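## Task

Put the round belt into the middle groove on each of the two pulleys, running straight between them without a cross, and leave it under tension.

## Robot and tools

Robot: two arms, left_arm and right_arm, each with six joints and a parallel gripper. The fingers extend along the gripper's +z axis and separate along its y axis. end_effector_position marks the spot between the pads, roughly 1 cm short of the tips.

Frame: every hand position, orientation (end_effector_quat_wxyz) and velocity is in the scene frame. Its origin sits at table-top height halfway between the two nominal arm bases; +z is up, +x points out over the table, and left_arm is on the +y side (image left/right may differ). Real bases are offset from nominal by a fixed amount; only a BASES line gives calibrated spots. Printed poses can be a few cm wrong, worse at long reach.

Joint order, for every row and every per-joint list in results: shoulder, elbow, wrist roll, wrist pitch, waist, wrist yaw. Wrist yaw has its sign flipped in everything you send and read; its stated range of -1.571 to 1.571 is symmetric so it looks the same. Stated ranges: waist -2.618 to 3.054, shoulder 0.000 to 3.142, elbow 0.000 to 3.142, wrist pitch -1.571 to 1.571, wrist yaw -1.571 to 1.571, wrist roll -2.094 to 2.094 (rad). True ends may differ by up to 0.059 rad.

A row is always 14 plain numbers in [-1, 1], both arms included: left_arm's six joint values then its opening, then right_arm's six then its opening. Joint values are offsets, not poses, measured from the Joint targets reported when the action (or move) begins, not from the previous row. Scale: 1.0 equals 2.224 rad for shoulder, elbow and waist, and 8.485 rad for wrist roll, pitch and yaw. Sending the same offset again moves the joint further. Send 0 for a joint to keep its target. Opening is absolute: +1 fully open, -1 shut; send the current value to leave a gripper unchanged, since 0 means half open.

execute_actions(actions, cameras): actions is a list of actions; each action is a list of up to 15 rows, one per 1/30 s control step, and the last row is held to fill 15 steps (0.5 s per action). An empty list just reports state and images. An action is rejected for both arms if it would push a joint more than 0.059 rad beyond its range; if the first action is rejected or any action malformed, the whole call is refused. cameras selects image feeds: omitted/null/["all"] gives all, [] gives none; an unknown name voids the call.

move(target, speed, blend, opening_speed, blocking, cameras): target is one 14-number row or a list of up to 15 rows, all offsets from the same starting Joint targets. All joints are interpolated together so the hand traces a curve; the path takes 0.5 to 10 s (longer paths stop short). speed is in rad/s for the joint with the largest travel, 0.01 to 12.57, default 0.5, one value or one per target. blend (rad) rounds corners between listed targets. opening_speed (per second on the -1..+1 scale, at least 0.2) ramps the fingers; use a low value when closing on something delicate. blocking=false returns after about 0.5 s while the move continues. The move does not avoid obstacles or the other arm; faster motion and targets set deeper past contact hit and press harder. The result adds a move: line: done, off_target (resting more than 0.035 rad from target), moving, held (a check withheld steps or the clearance check stopped the path) or fault, plus limits=held if steps were withheld. Neither done nor off_target tells you about contact.

wait(seconds 0 to 10) lets time run with commands held. stop() brakes a running move, needing some distance. zoom_image(camera, region [x0, y0, x1, y1] in pixels, at most 504x504) enlarges part of the latest image of cam_high, cam_low, cam_drive, cam_grooves, cam_left_wrist or cam_right_wrist (all 672x504); the camera must be in the newest images. finished_scene(scene) ends scene 1 or 2 permanently; the belt must stay correct with the robot released.

Results: Joint positions (rad) and Joint velocities (rad/s) per arm in the joint order above, then finger gap in m (0.094 fully open). Joint targets is the base for your next offsets. grip_measured is the measured opening on the command scale; it reads a bit wide when empty and follows the command until force limit, so it does not reveal contact. Tool commands shows current commands. Joint torques share the order, include gravity, carry offset and noise, and entries 1, 2 and 5 wrap at ±28 N m. Lines to note: joint sent to its limit; joint command not followed (clearance check altered targets); within noise for velocities; MOTOR HOT at 75 °C, OVER-TEMPERATURE FAULT at 90 °C (arm folds and idles), and at 100 °C the arm goes limp.

Motion limits: each step a joint target may lead its measured angle by at most 0.339 rad (shoulder, elbow, waist) or 2.2 rad (wrists); if targets would move a gripper over 200 mm from where it is, that arm's targets are scaled back. Large offsets may need several actions. To stop pushing on something, command targets back past the current Joint positions.

Avoid dropping or knocking anything off the table, slamming, hard pushes, arm-to-arm contact (including one gripper closing on the other's fingers), and long stretched or straining poses that heat motors.

Each tool is called after "Call:" as name([rows], argument=value, ...), one row to a line, values as JSON.

## Session

Call:
execute_actions(actions=[])

Scene clock: 0.00 s.
left_arm: end_effector_position=(+0.2968, +0.2890, +0.2445) grip_measured=+1.000 end_effector_quat_wxyz=(+0.633, -0.156, +0.751, -0.105) | right_arm: end_effector_position=(+0.2519, -0.1796, +0.3328) grip_measured=+1.000 end_effector_quat_wxyz=(+0.683, -0.204, +0.701, +0.010)
Joint names: [shoulder, elbow, wrist roll, wrist pitch, waist, wrist yaw]
Joint positions: left_arm=[0.463 0.431 -0.394 -0.148 -0.094 0.135 0.094] | right_arm=[0.577 0.688 -0.254 -0.179 0.554 -0.233 0.094]
Joint velocities: within noise
Joint torques (N m): no reading
Heat: left arm: 44 °C; right arm: 49 °C.
Joint targets: left_arm=[0.456 0.436 -0.391 -0.158 -0.094 0.135] | right_arm=[0.571 0.695 -0.251 -0.181 0.554 -0.233]
Tool commands: left_gripper/opening=+1.0 right_gripper/opening=+1.0

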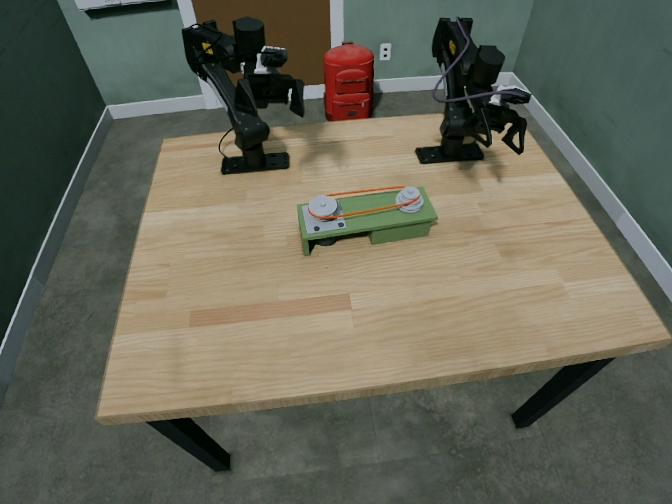

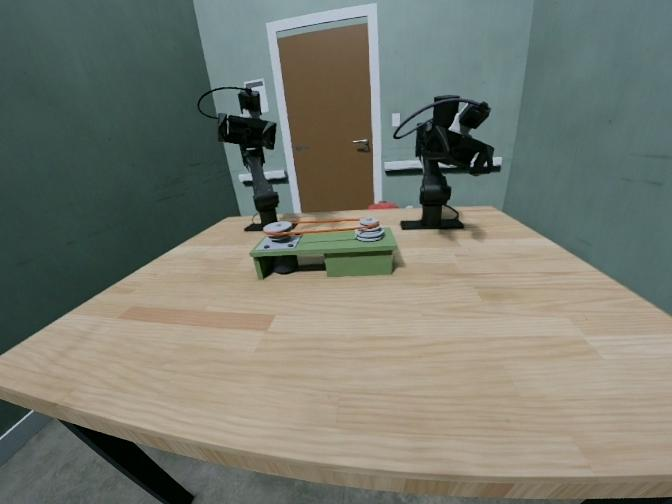

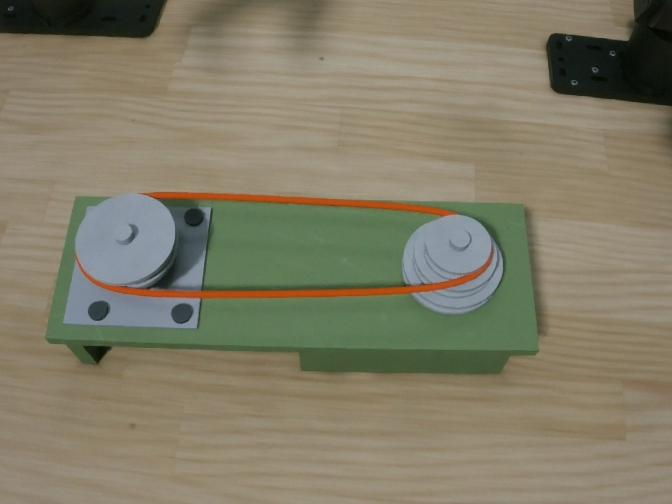

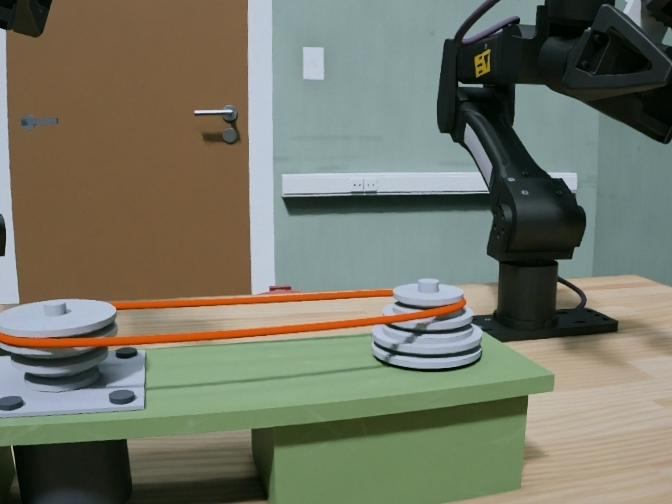

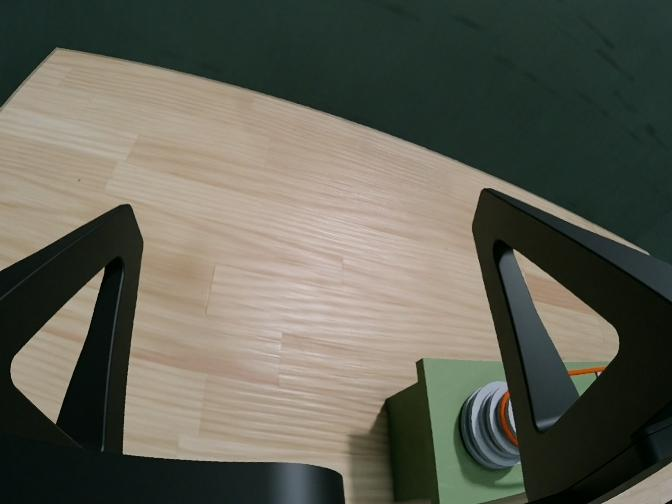

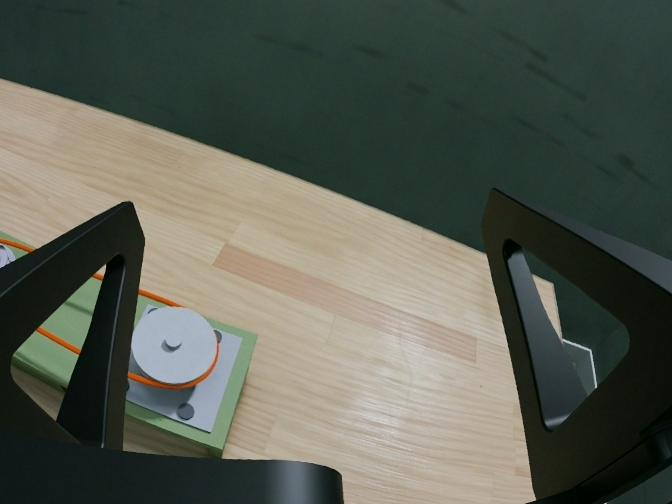

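Call:
zoom_image(camera="cam_grooves", region=[0, 260, 160, 420])

Call:
zoom_image(camera="cam_grooves", region=[350, 250, 510, 400])

Call:
zoom_image(camera="cam_drive", region=[40, 170, 240, 350])

Call:
zoom_image(camera="cam_drive", region=[370, 180, 550, 330])

Scaled by 3.150 from the camera's 672x504 image, which has a finer 960x720 frame.

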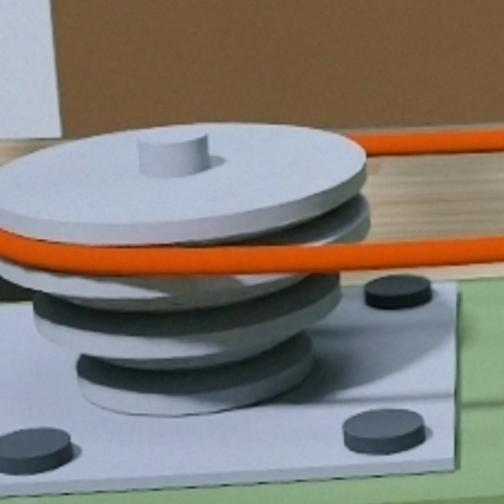

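Scaled by 3.150 from the camera's 672x504 image, which has a finer 960x720 frame.

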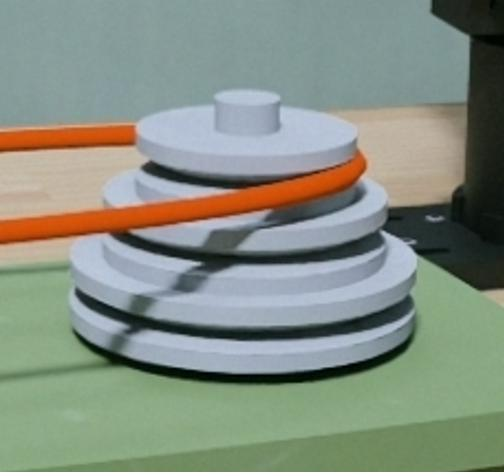

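Scaled by 2.520 from the camera's 672x504 image, which has a finer 960x720 frame.

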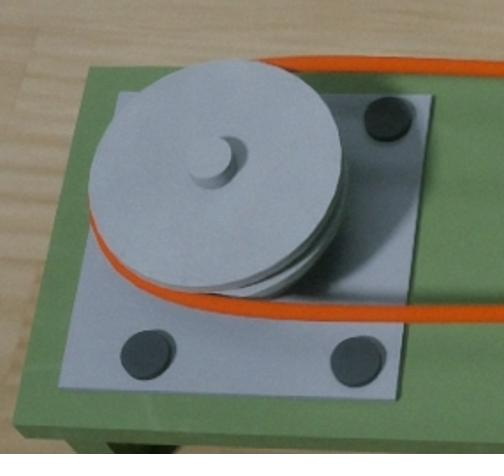

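Scaled by 2.800 from the camera's 672x504 image, which has a finer 960x720 frame.

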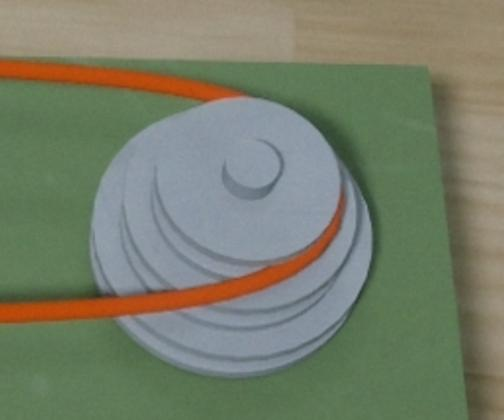

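Call:
move(target=[0.3795,0.3885,0.0461,-0.1464,0,-0.0159,1,0.3278,0.272,0.0296,-0.1437,-0.2491,0.0275,1], speed=0.8)

Scene clock: 58.23 s.
left_arm: end_effector_position=(+0.2571, +0.2703, +0.1845) grip_measured=+1.000 end_effector_quat_wxyz=(+0.086, +0.044, +0.995, +0.000) | right_arm: end_effector_position=(+0.2244, -0.2910, +0.1803) grip_measured=+1.000 end_effector_quat_wxyz=(+0.078, +0.007, +0.997, -0.005)
Joint names: [shoulder, elbow, wrist roll, wrist pitch, waist, wrist yaw]
Joint positions: left_arm=[1.294 1.28 -0.007 -1.385 -0.094 0.008 0.094] | right_arm=[1.295 1.267 -0.006 -1.386 0.004 -0.007 0.094]
Joint velocities: within noise
Joint torques (N m): left_arm=[-3.92 7.79 0.03 0.68 0.01 -0.05] | right_arm=[-3.04 9.28 0.05 0.63 -0.34 0.11]
Heat: left arm: 42 °C; right arm: 49 °C.
Joint targets: left_arm=[1.301 1.300 0.000 -1.401 -0.094 0.001] | right_arm=[1.300 1.301 0.000 -1.401 0.000 0.000]
move: done

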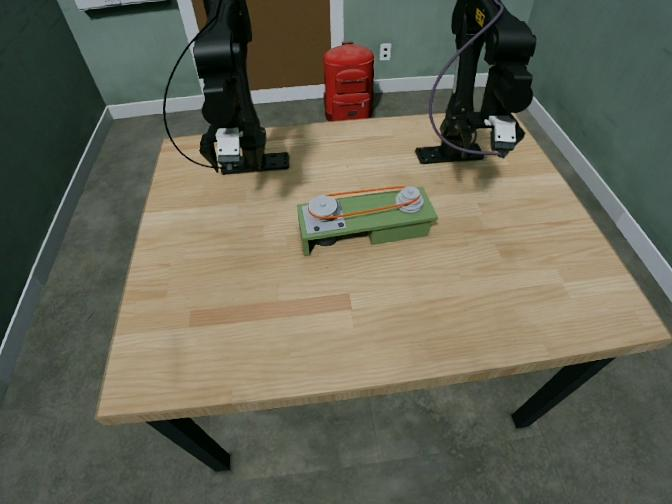

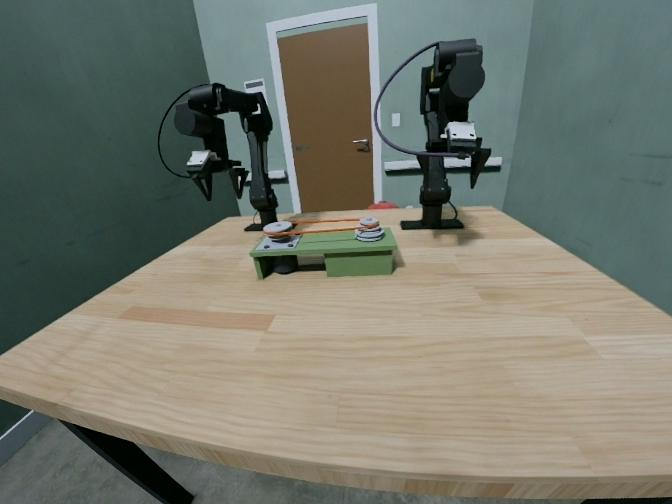

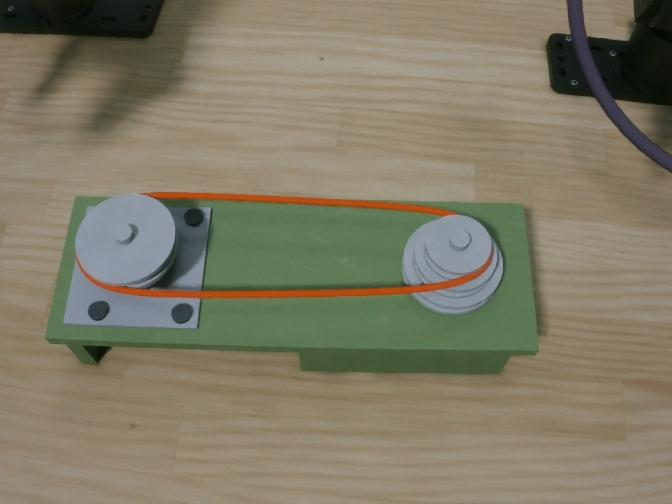

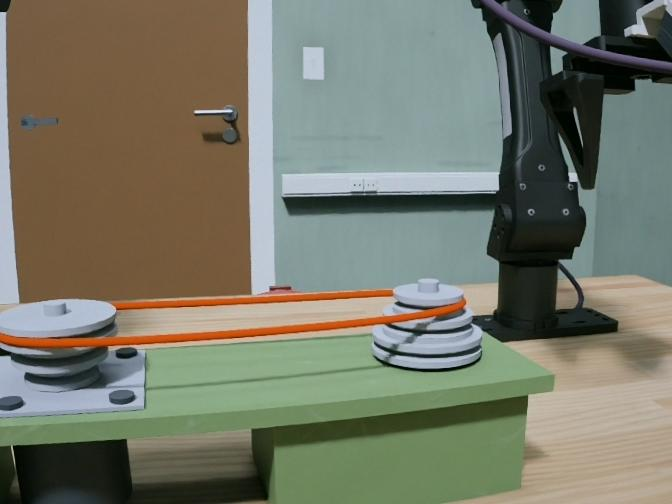

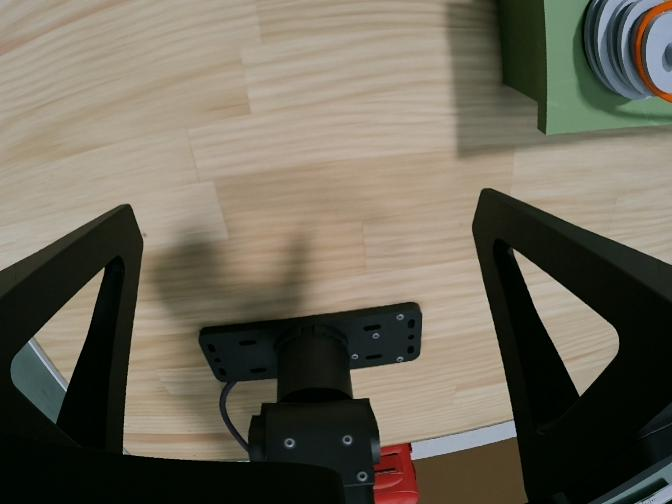

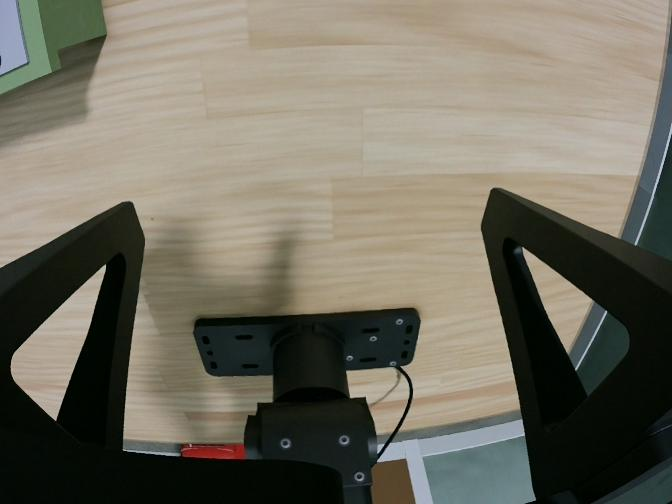

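Call:
move(target=[0.0085,0.032,0,-0.0118,-0.257,0,1,0.1138,0.121,0,-0.0078,0.343,0,1], speed=0.6)

Scene clock: 90.40 s.
left_arm: end_effector_position=(+0.2008, +0.1530, +0.1976) grip_measured=+1.000 end_effector_quat_wxyz=(+0.061, +0.322, +0.945, -0.019) | right_arm: end_effector_position=(+0.2012, -0.0927, +0.1938) grip_measured=+1.000 end_effector_quat_wxyz=(+0.052, -0.363, +0.930, +0.020)
Joint names: [shoulder, elbow, wrist roll, wrist pitch, waist, wrist yaw]
Joint positions: left_arm=[1.309 1.352 -0.005 -1.486 -0.662 0.004 0.094] | right_arm=[1.543 1.536 -0.004 -1.452 0.764 0 0.094]
Joint velocities: within noise
Joint torques (N m): left_arm=[-3.6 7.56 0.04 0.6 -0.38 -0.02] | right_arm=[-4.55 9.18 0.04 0.58 -0.09 0.02]
Heat: left arm: 41 °C; right arm: 48 °C.
Joint targets: left_arm=[1.319 1.371 0.000 -1.501 -0.666 0.000] | right_arm=[1.553 1.569 0.000 -1.467 0.763 0.000]
move: done

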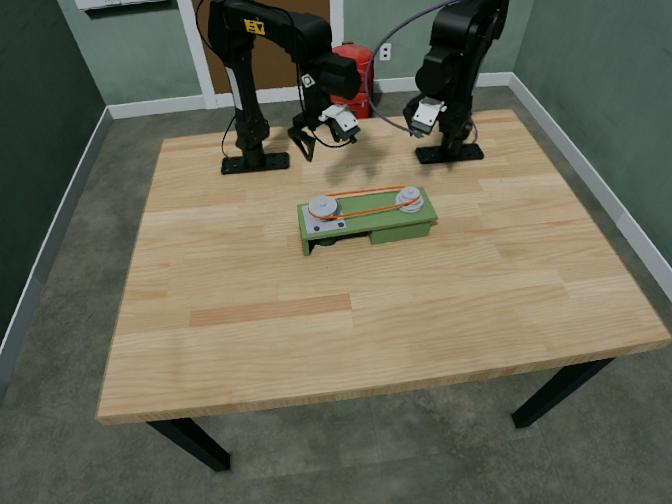

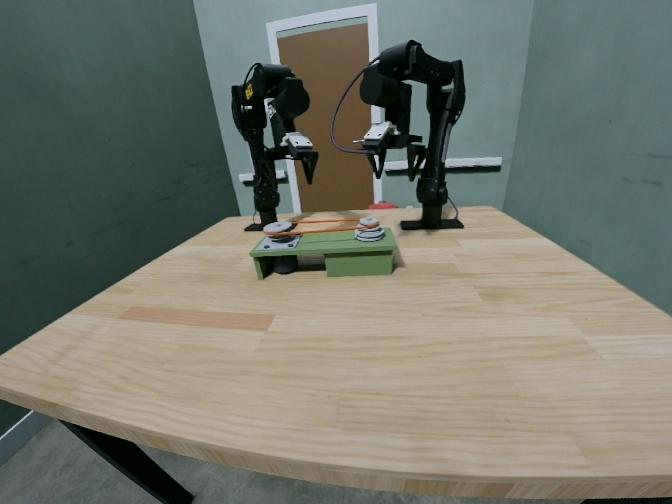

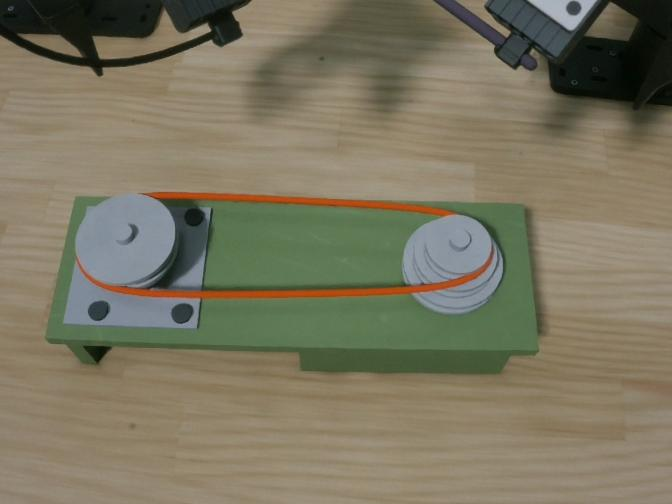

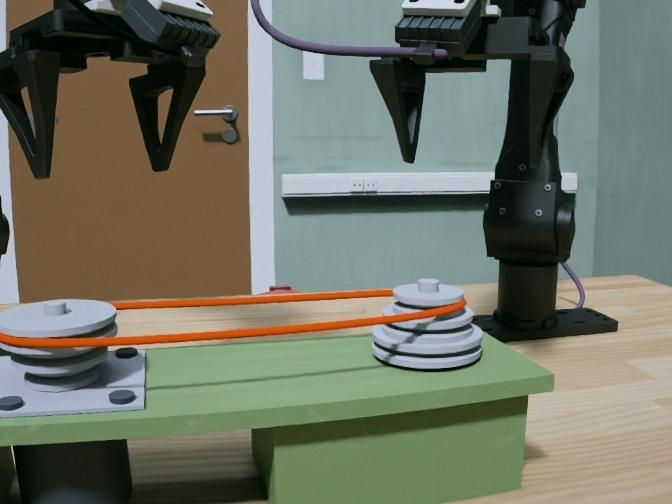

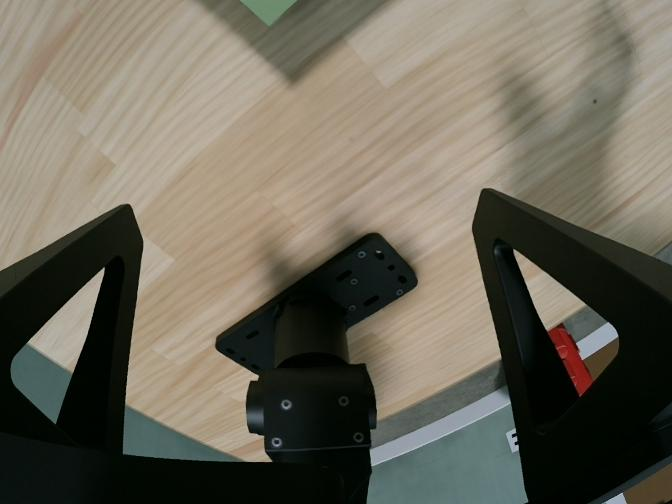

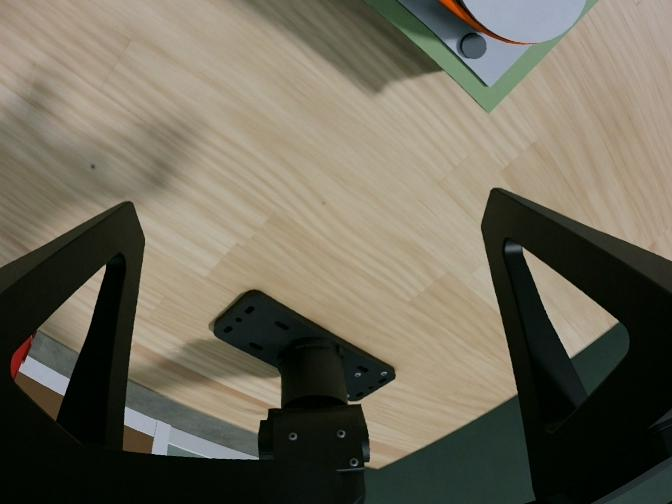

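Call:
move(target=[0.1277,0.1254,0.1285,0.004,0.0832,0,1,0.1259,0.156,-0.1155,-0.0042,-0.0778,0,1], speed=0.6)

Scene clock: 111.07 s.
left_arm: end_effector_position=(+0.2889, +0.1506, +0.2070) grip_measured=+1.000 end_effector_quat_wxyz=(+0.066, +0.705, +0.705, +0.022) | right_arm: end_effector_position=(+0.2957, -0.0894, +0.2057) grip_measured=+1.000 end_effector_quat_wxyz=(-0.075, +0.696, -0.714, +0.016)
Joint names: [shoulder, elbow, wrist roll, wrist pitch, waist, wrist yaw]
Joint positions: left_arm=[1.588 1.631 1.083 -1.474 -0.487 0.004 0.094] | right_arm=[1.816 1.884 -0.976 -1.485 0.594 -0.001 0.094]
Joint velocities: within noise
Joint torques (N m): left_arm=[-6.31 7.54 0.05 0.86 0.53 -0.02] | right_arm=[-6.24 8.96 -0.02 0.66 -0.42 0.01]
Heat: left arm: 41 °C; right arm: 48 °C.
Joint targets: left_arm=[1.604 1.650 1.090 -1.467 -0.481 0.000] | right_arm=[1.833 1.917 -0.980 -1.502 0.590 0.000]
move: done

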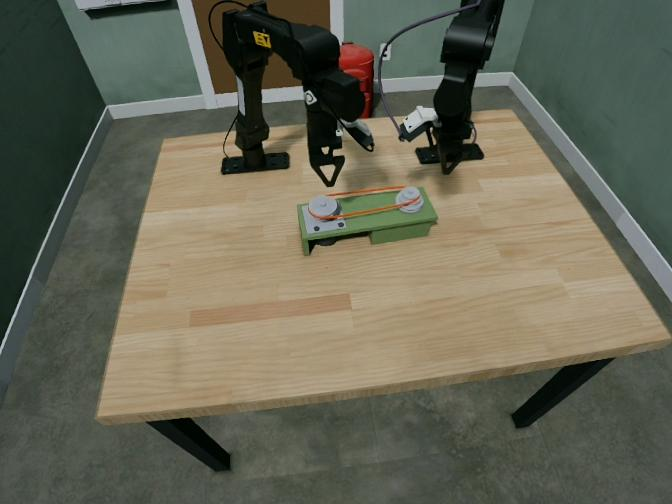

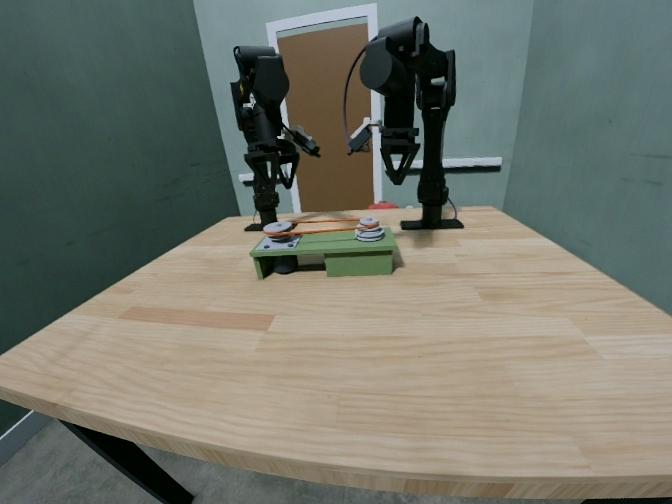

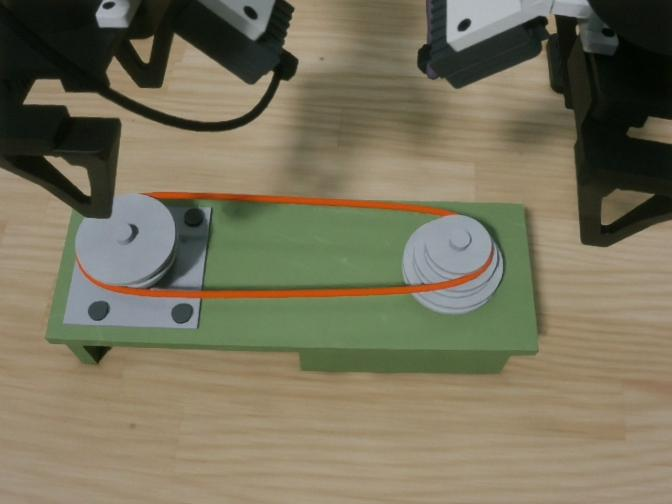

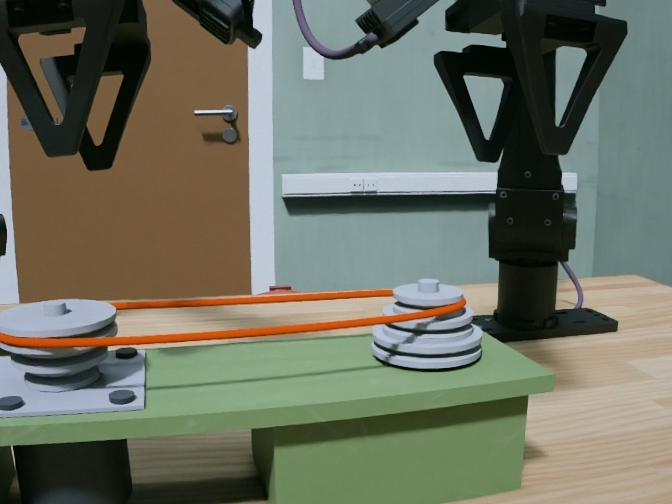

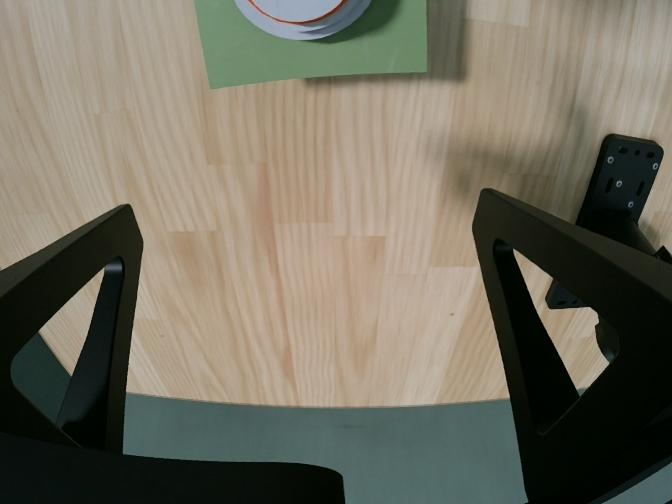

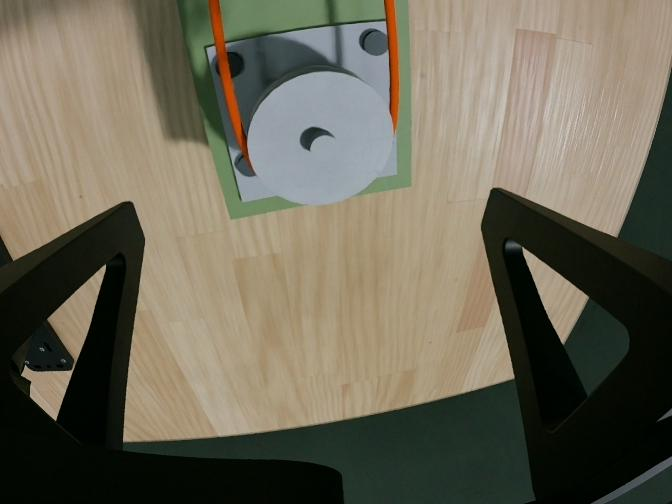

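Call:
move(target=[0.1587,0.1281,-0.0233,-0.0013,-0.0886,0,1,0,0,0,0,-0.1304,0,1], speed=0.5, cameras=["cam_drive","cam_grooves","cam_left_wrist"])

Scene clock: 153.10 s.
left_arm: end_effector_position=(+0.3189, +0.0530, +0.1716) grip_measured=+1.000 end_effector_quat_wxyz=(+0.038, +0.709, +0.704, +0.007) | right_arm: end_effector_position=(+0.3399, -0.1882, +0.2056) grip_measured=+1.000 end_effector_quat_wxyz=(+0.071, -0.583, +0.809, -0.029)
Joint names: [shoulder, elbow, wrist roll, wrist pitch, waist, wrist yaw]
Joint positions: left_arm=[1.939 1.917 0.898 -1.472 -0.678 0.006 0.094] | right_arm=[1.816 1.884 -0.977 -1.486 0.297 -0.005 0.094]
Joint velocities: within noise
Joint torques (N m): left_arm=[-10.15 7.47 -0.07 0.56 0.03 -0.04] | right_arm=[-6.24 8.96 -0.02 0.63 0.34 0.07]
Heat: left arm: 40 °C; right arm: 47 °C.
Joint targets: left_arm=[1.956 1.935 0.893 -1.478 -0.678 0.000] | right_arm=[1.833 1.917 -0.980 -1.502 0.300 0.000]
move: done
Images, in order (width x height): cam_drive 672x504, cam_grooves 672x504, cam_left_wrist 672x504.

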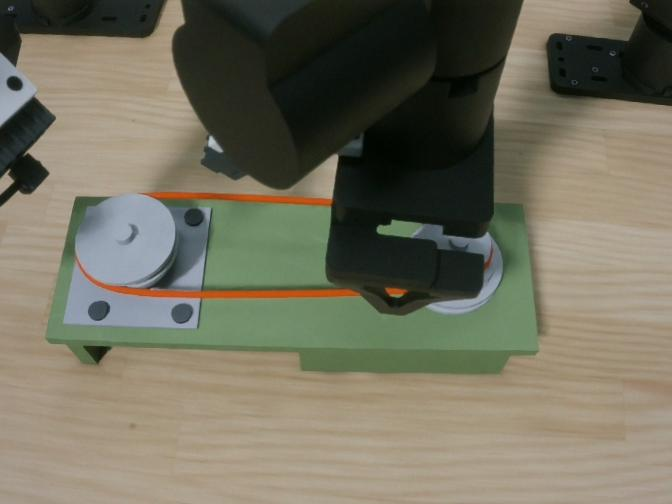

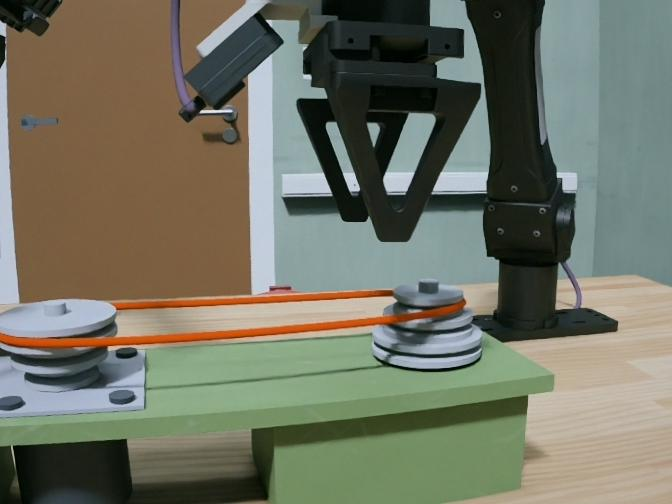

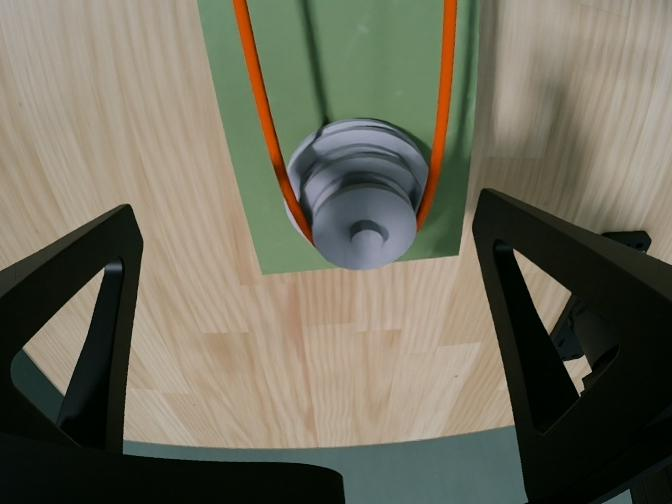

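Call:
move(target=[0.0022,-0.0427,0.0106,0.0117,0.0409,0,0.0,0,0,0,0,0,0,1], speed=0.4, cameras=["cam_drive","cam_grooves","cam_left_wrist"])

Scene clock: 161.60 s.
left_arm: end_effector_position=(+0.3458, +0.0779, +0.1554) grip_measured=+0.001 end_effector_quat_wxyz=(+0.045, +0.703, +0.710, +0.012) | right_arm: end_effector_position=(+0.3398, -0.1882, +0.2056) grip_measured=+1.000 end_effector_quat_wxyz=(+0.071, -0.583, +0.809, -0.029)
Joint names: [shoulder, elbow, wrist roll, wrist pitch, waist, wrist yaw]
Joint positions: left_arm=[1.939 1.85 0.975 -1.389 -0.585 0.007 0.047] | right_arm=[1.816 1.884 -0.977 -1.486 0.297 -0.005 0.094]
Joint velocities: within noise
Joint torques (N m): left_arm=[-9.66 5.26 0.02 0.75 -0.16 -0.04] | right_arm=[-6.23 9.01 -0.02 0.64 0.25 0.04]
Heat: left arm: 41 °C; right arm: 47 °C.
Joint targets: left_arm=[1.961 1.840 0.983 -1.379 -0.587 0.001] | right_arm=[1.833 1.917 -0.980 -1.502 0.300 0.000]
move: done
Images, in order (width x height): cam_drive 672x504, cam_grooves 672x504, cam_left_wrist 672x504.

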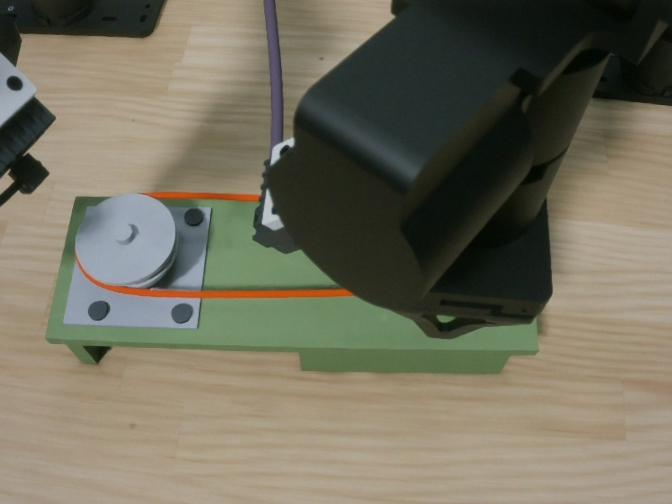

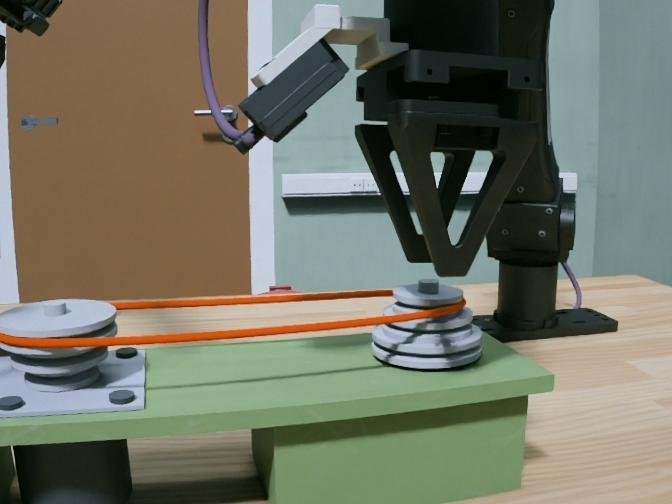

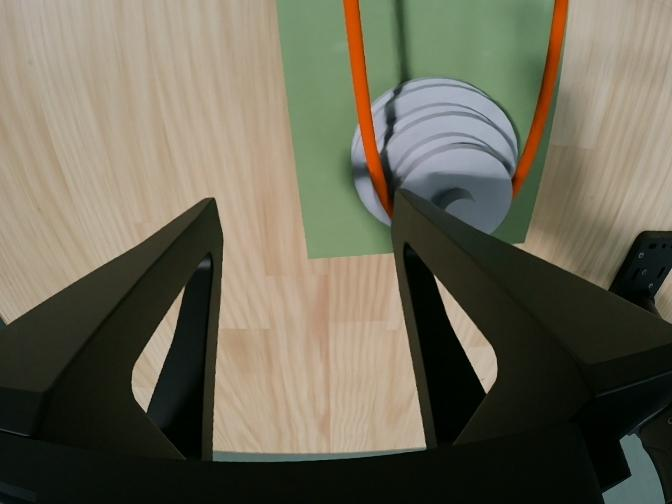

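Call:
move(target=[0.0022,-0.0418,-0.005,0.0115,-0.0189,0,0.0,0,0,0,0,0,0,1], speed=0.4, cameras=["cam_low","cam_grooves","cam_left_wrist"])

Call:
zoom_image(camera="cam_grooves", region=[340, 200, 540, 380])

Scene clock: 173.73 s.
left_arm: end_effector_position=(+0.3399, +0.0627, +0.1307) grip_measured=+0.001 end_effector_quat_wxyz=(+0.045, +0.707, +0.706, +0.011) | right_arm: end_effector_position=(+0.3398, -0.1882, +0.2056) grip_measured=+1.000 end_effector_quat_wxyz=(+0.071, -0.583, +0.809, -0.029)
Joint names: [shoulder, elbow, wrist roll, wrist pitch, waist, wrist yaw]
Joint positions: left_arm=[1.944 1.757 0.945 -1.291 -0.626 0.007 0.047] | right_arm=[1.816 1.884 -0.977 -1.486 0.297 -0.005 0.094]
Joint velocities: within noise
Joint torques (N m): left_arm=[-9.83 5.31 -0.09 0.78 -0.25 -0.05] | right_arm=[-6.22 8.95 -0.04 0.64 0.25 0.06]
Heat: left arm: 41 °C; right arm: 47 °C.
Joint targets: left_arm=[1.966 1.747 0.940 -1.281 -0.629 0.001] | right_arm=[1.833 1.917 -0.980 -1.502 0.300 0.000]
move: done
Images, in order (width x height): cam_low 672x504, cam_grooves 672x504, cam_left_wrist 672x504.

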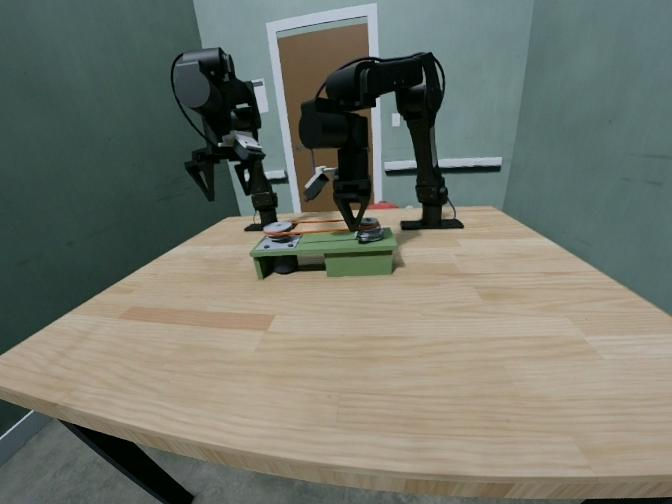

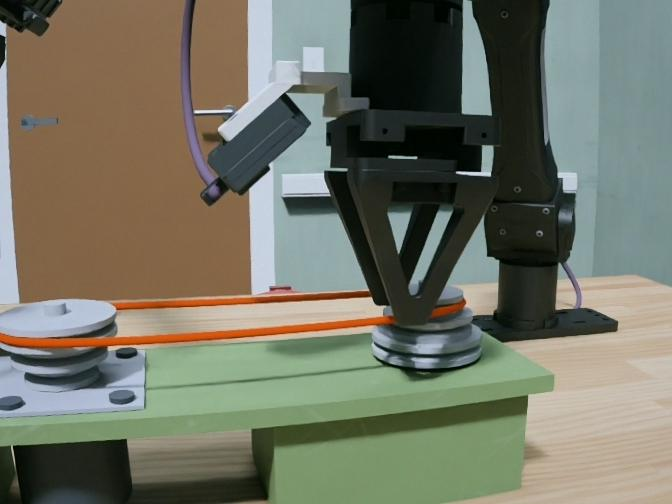

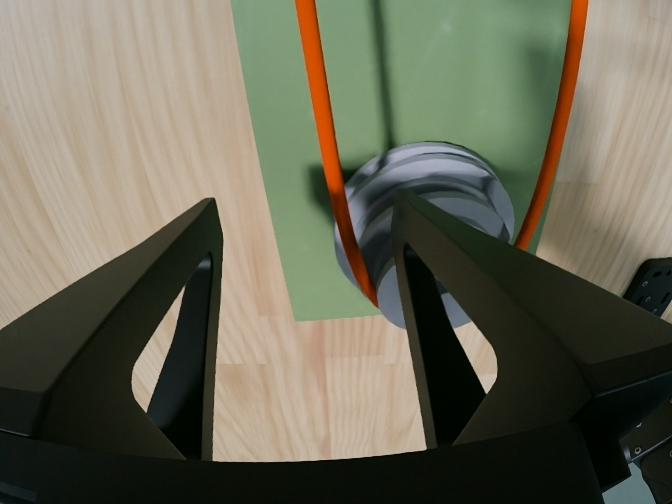

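Scaled by 2.520 from the camera's 672x504 image, which has a finer 960x720 frame.

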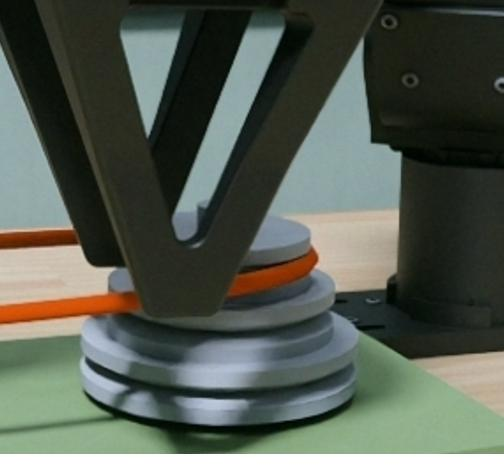

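Call:
move(target=[0.0162,0.0049,-0.0034,0.0029,-0.0135,0,0.0,0,0,0,0,0,0,1], speed=0.3, cameras=["cam_grooves","cam_left_wrist"])

Call:
zoom_image(camera="cam_grooves", region=[340, 200, 540, 380])

Scene clock: 180.93 s.
left_arm: end_effector_position=(+0.3382, +0.0498, +0.1180) grip_measured=+0.001 end_effector_quat_wxyz=(+0.040, +0.707, +0.706, +0.009) | right_arm: end_effector_position=(+0.3398, -0.1882, +0.2056) grip_measured=+1.000 end_effector_quat_wxyz=(+0.071, -0.583, +0.809, -0.029)
Joint names: [shoulder, elbow, wrist roll, wrist pitch, waist, wrist yaw]
Joint positions: left_arm=[1.979 1.757 0.917 -1.267 -0.655 0.007 0.047] | right_arm=[1.816 1.884 -0.977 -1.486 0.297 -0.005 0.094]
Joint velocities: within noise
Joint torques (N m): left_arm=[-10.09 6.15 -0.12 0.76 -0.38 -0.05] | right_arm=[-6.2 8.95 -0.01 0.64 0.27 0.06]
Heat: left arm: 40 °C; right arm: 47 °C.
Joint targets: left_arm=[2.002 1.758 0.911 -1.256 -0.659 0.001] | right_arm=[1.833 1.917 -0.980 -1.502 0.300 0.000]
move: done
Images, in order (width x height): cam_grooves 672x504, cam_left_wrist 672x504.

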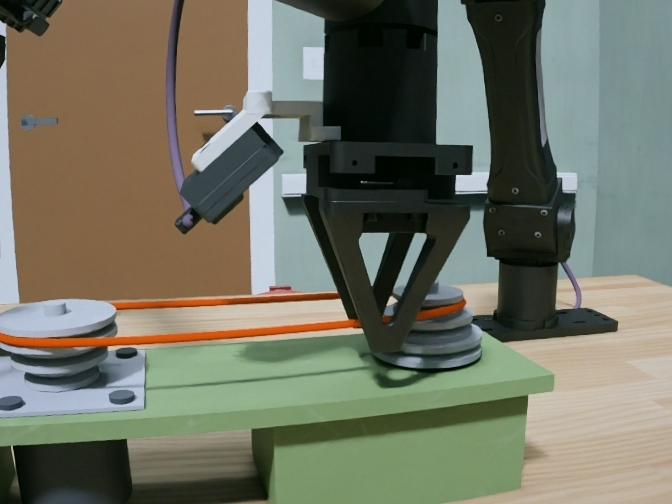

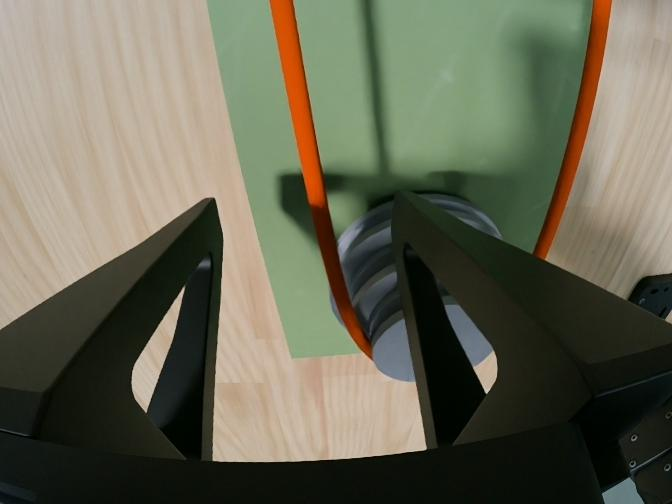

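Scaled by 2.520 from the camera's 672x504 image, which has a finer 960x720 frame.

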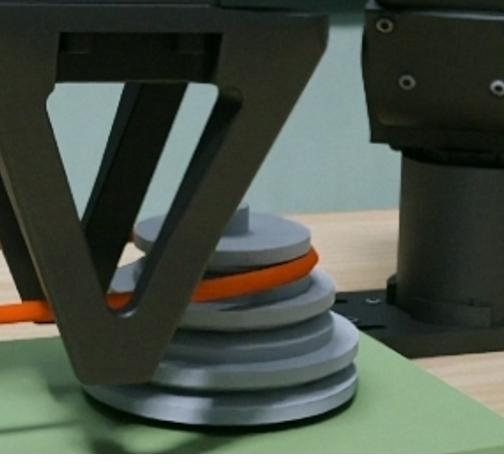

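Call:
move(target=[-0.0081,0,0,0,0,0,0.0,0,0,0,0,0,0,1], speed=0.3, cameras=[])

Call:
move(target=[0,0,0,0,0,0,-1.0,0,0,0,0,0,0,1], opening_speed=0.7, cameras=["cam_grooves","cam_left_wrist"])

Call:
zoom_image(camera="cam_grooves", region=[340, 200, 540, 380])

Scene clock: 188.57 s.
left_arm: end_effector_position=(+0.3383, +0.0498, +0.1180) grip_measured=+0.001 end_effector_quat_wxyz=(+0.040, +0.707, +0.706, +0.009) | right_arm: end_effector_position=(+0.3398, -0.1882, +0.2056) grip_measured=+1.000 end_effector_quat_wxyz=(+0.071, -0.583, +0.809, -0.029)
Joint names: [shoulder, elbow, wrist roll, wrist pitch, waist, wrist yaw]
Joint positions: left_arm=[1.979 1.757 0.916 -1.267 -0.655 0.007 0.047] | right_arm=[1.816 1.884 -0.977 -1.486 0.297 -0.005 0.094]
Joint velocities: within noise
Joint torques (N m): left_arm=[-11.79 6.16 -0.06 0.76 -0.38 -0.05] | right_arm=[-6.23 9.01 -0.01 0.64 0.23 0.05]
Heat: left arm: 40 °C; right arm: 47 °C.
Joint targets: left_arm=[1.984 1.758 0.911 -1.256 -0.659 0.001] | right_arm=[1.833 1.917 -0.980 -1.502 0.300 0.000]
move: done
No camera images: "cameras" was empty.

Scene clock: 190.20 s.
left_arm: end_effector_position=(+0.3383, +0.0498, +0.1180) grip_measured=-0.917 end_effector_quat_wxyz=(+0.040, +0.706, +0.707, +0.009) | right_arm: end_effector_position=(+0.3398, -0.1882, +0.2056) grip_measured=+1.000 end_effector_quat_wxyz=(+0.071, -0.583, +0.809, -0.029)
Joint names: [shoulder, elbow, wrist roll, wrist pitch, waist, wrist yaw]
Joint positions: left_arm=[1.979 1.757 0.914 -1.267 -0.655 0.007 0.004] | right_arm=[1.816 1.884 -0.977 -1.486 0.297 -0.005 0.094]
Joint velocities: within noise
Joint torques (N m): left_arm=[-11.79 6.16 -0.05 0.76 -0.39 -0.05] | right_arm=[-6.24 8.99 -0.02 0.63 0.28 0.06]
Heat: left arm: 40 °C; right arm: 47 °C.
Joint targets: left_arm=[1.984 1.758 0.911 -1.256 -0.659 0.001] | right_arm=[1.833 1.917 -0.980 -1.502 0.300 0.000]
move: done
Images, in order (width x height): cam_grooves 672x504, cam_left_wrist 672x504.

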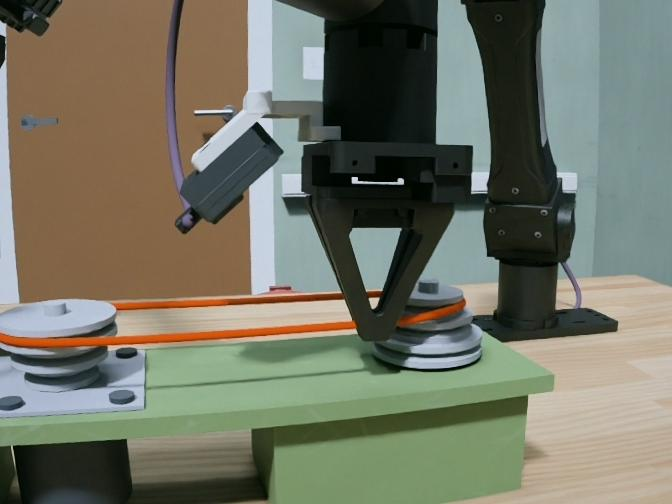

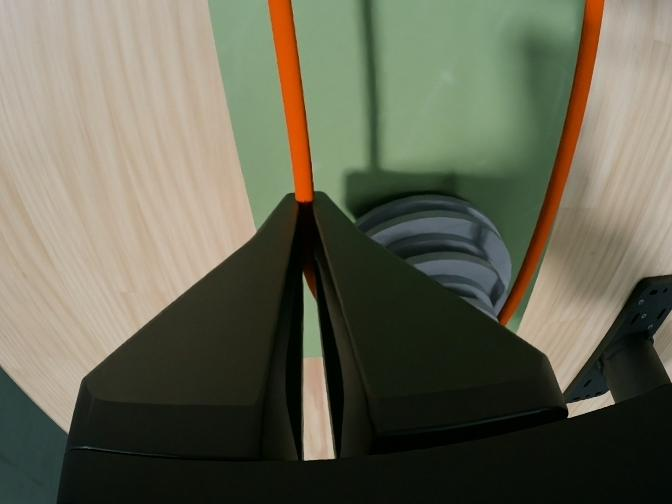

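Scaled by 2.520 from the camera's 672x504 image, which has a finer 960x720 frame.

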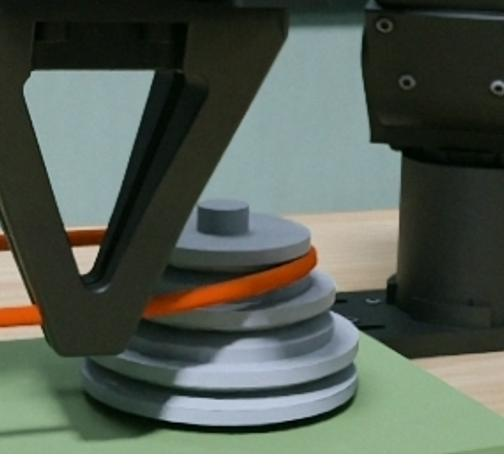

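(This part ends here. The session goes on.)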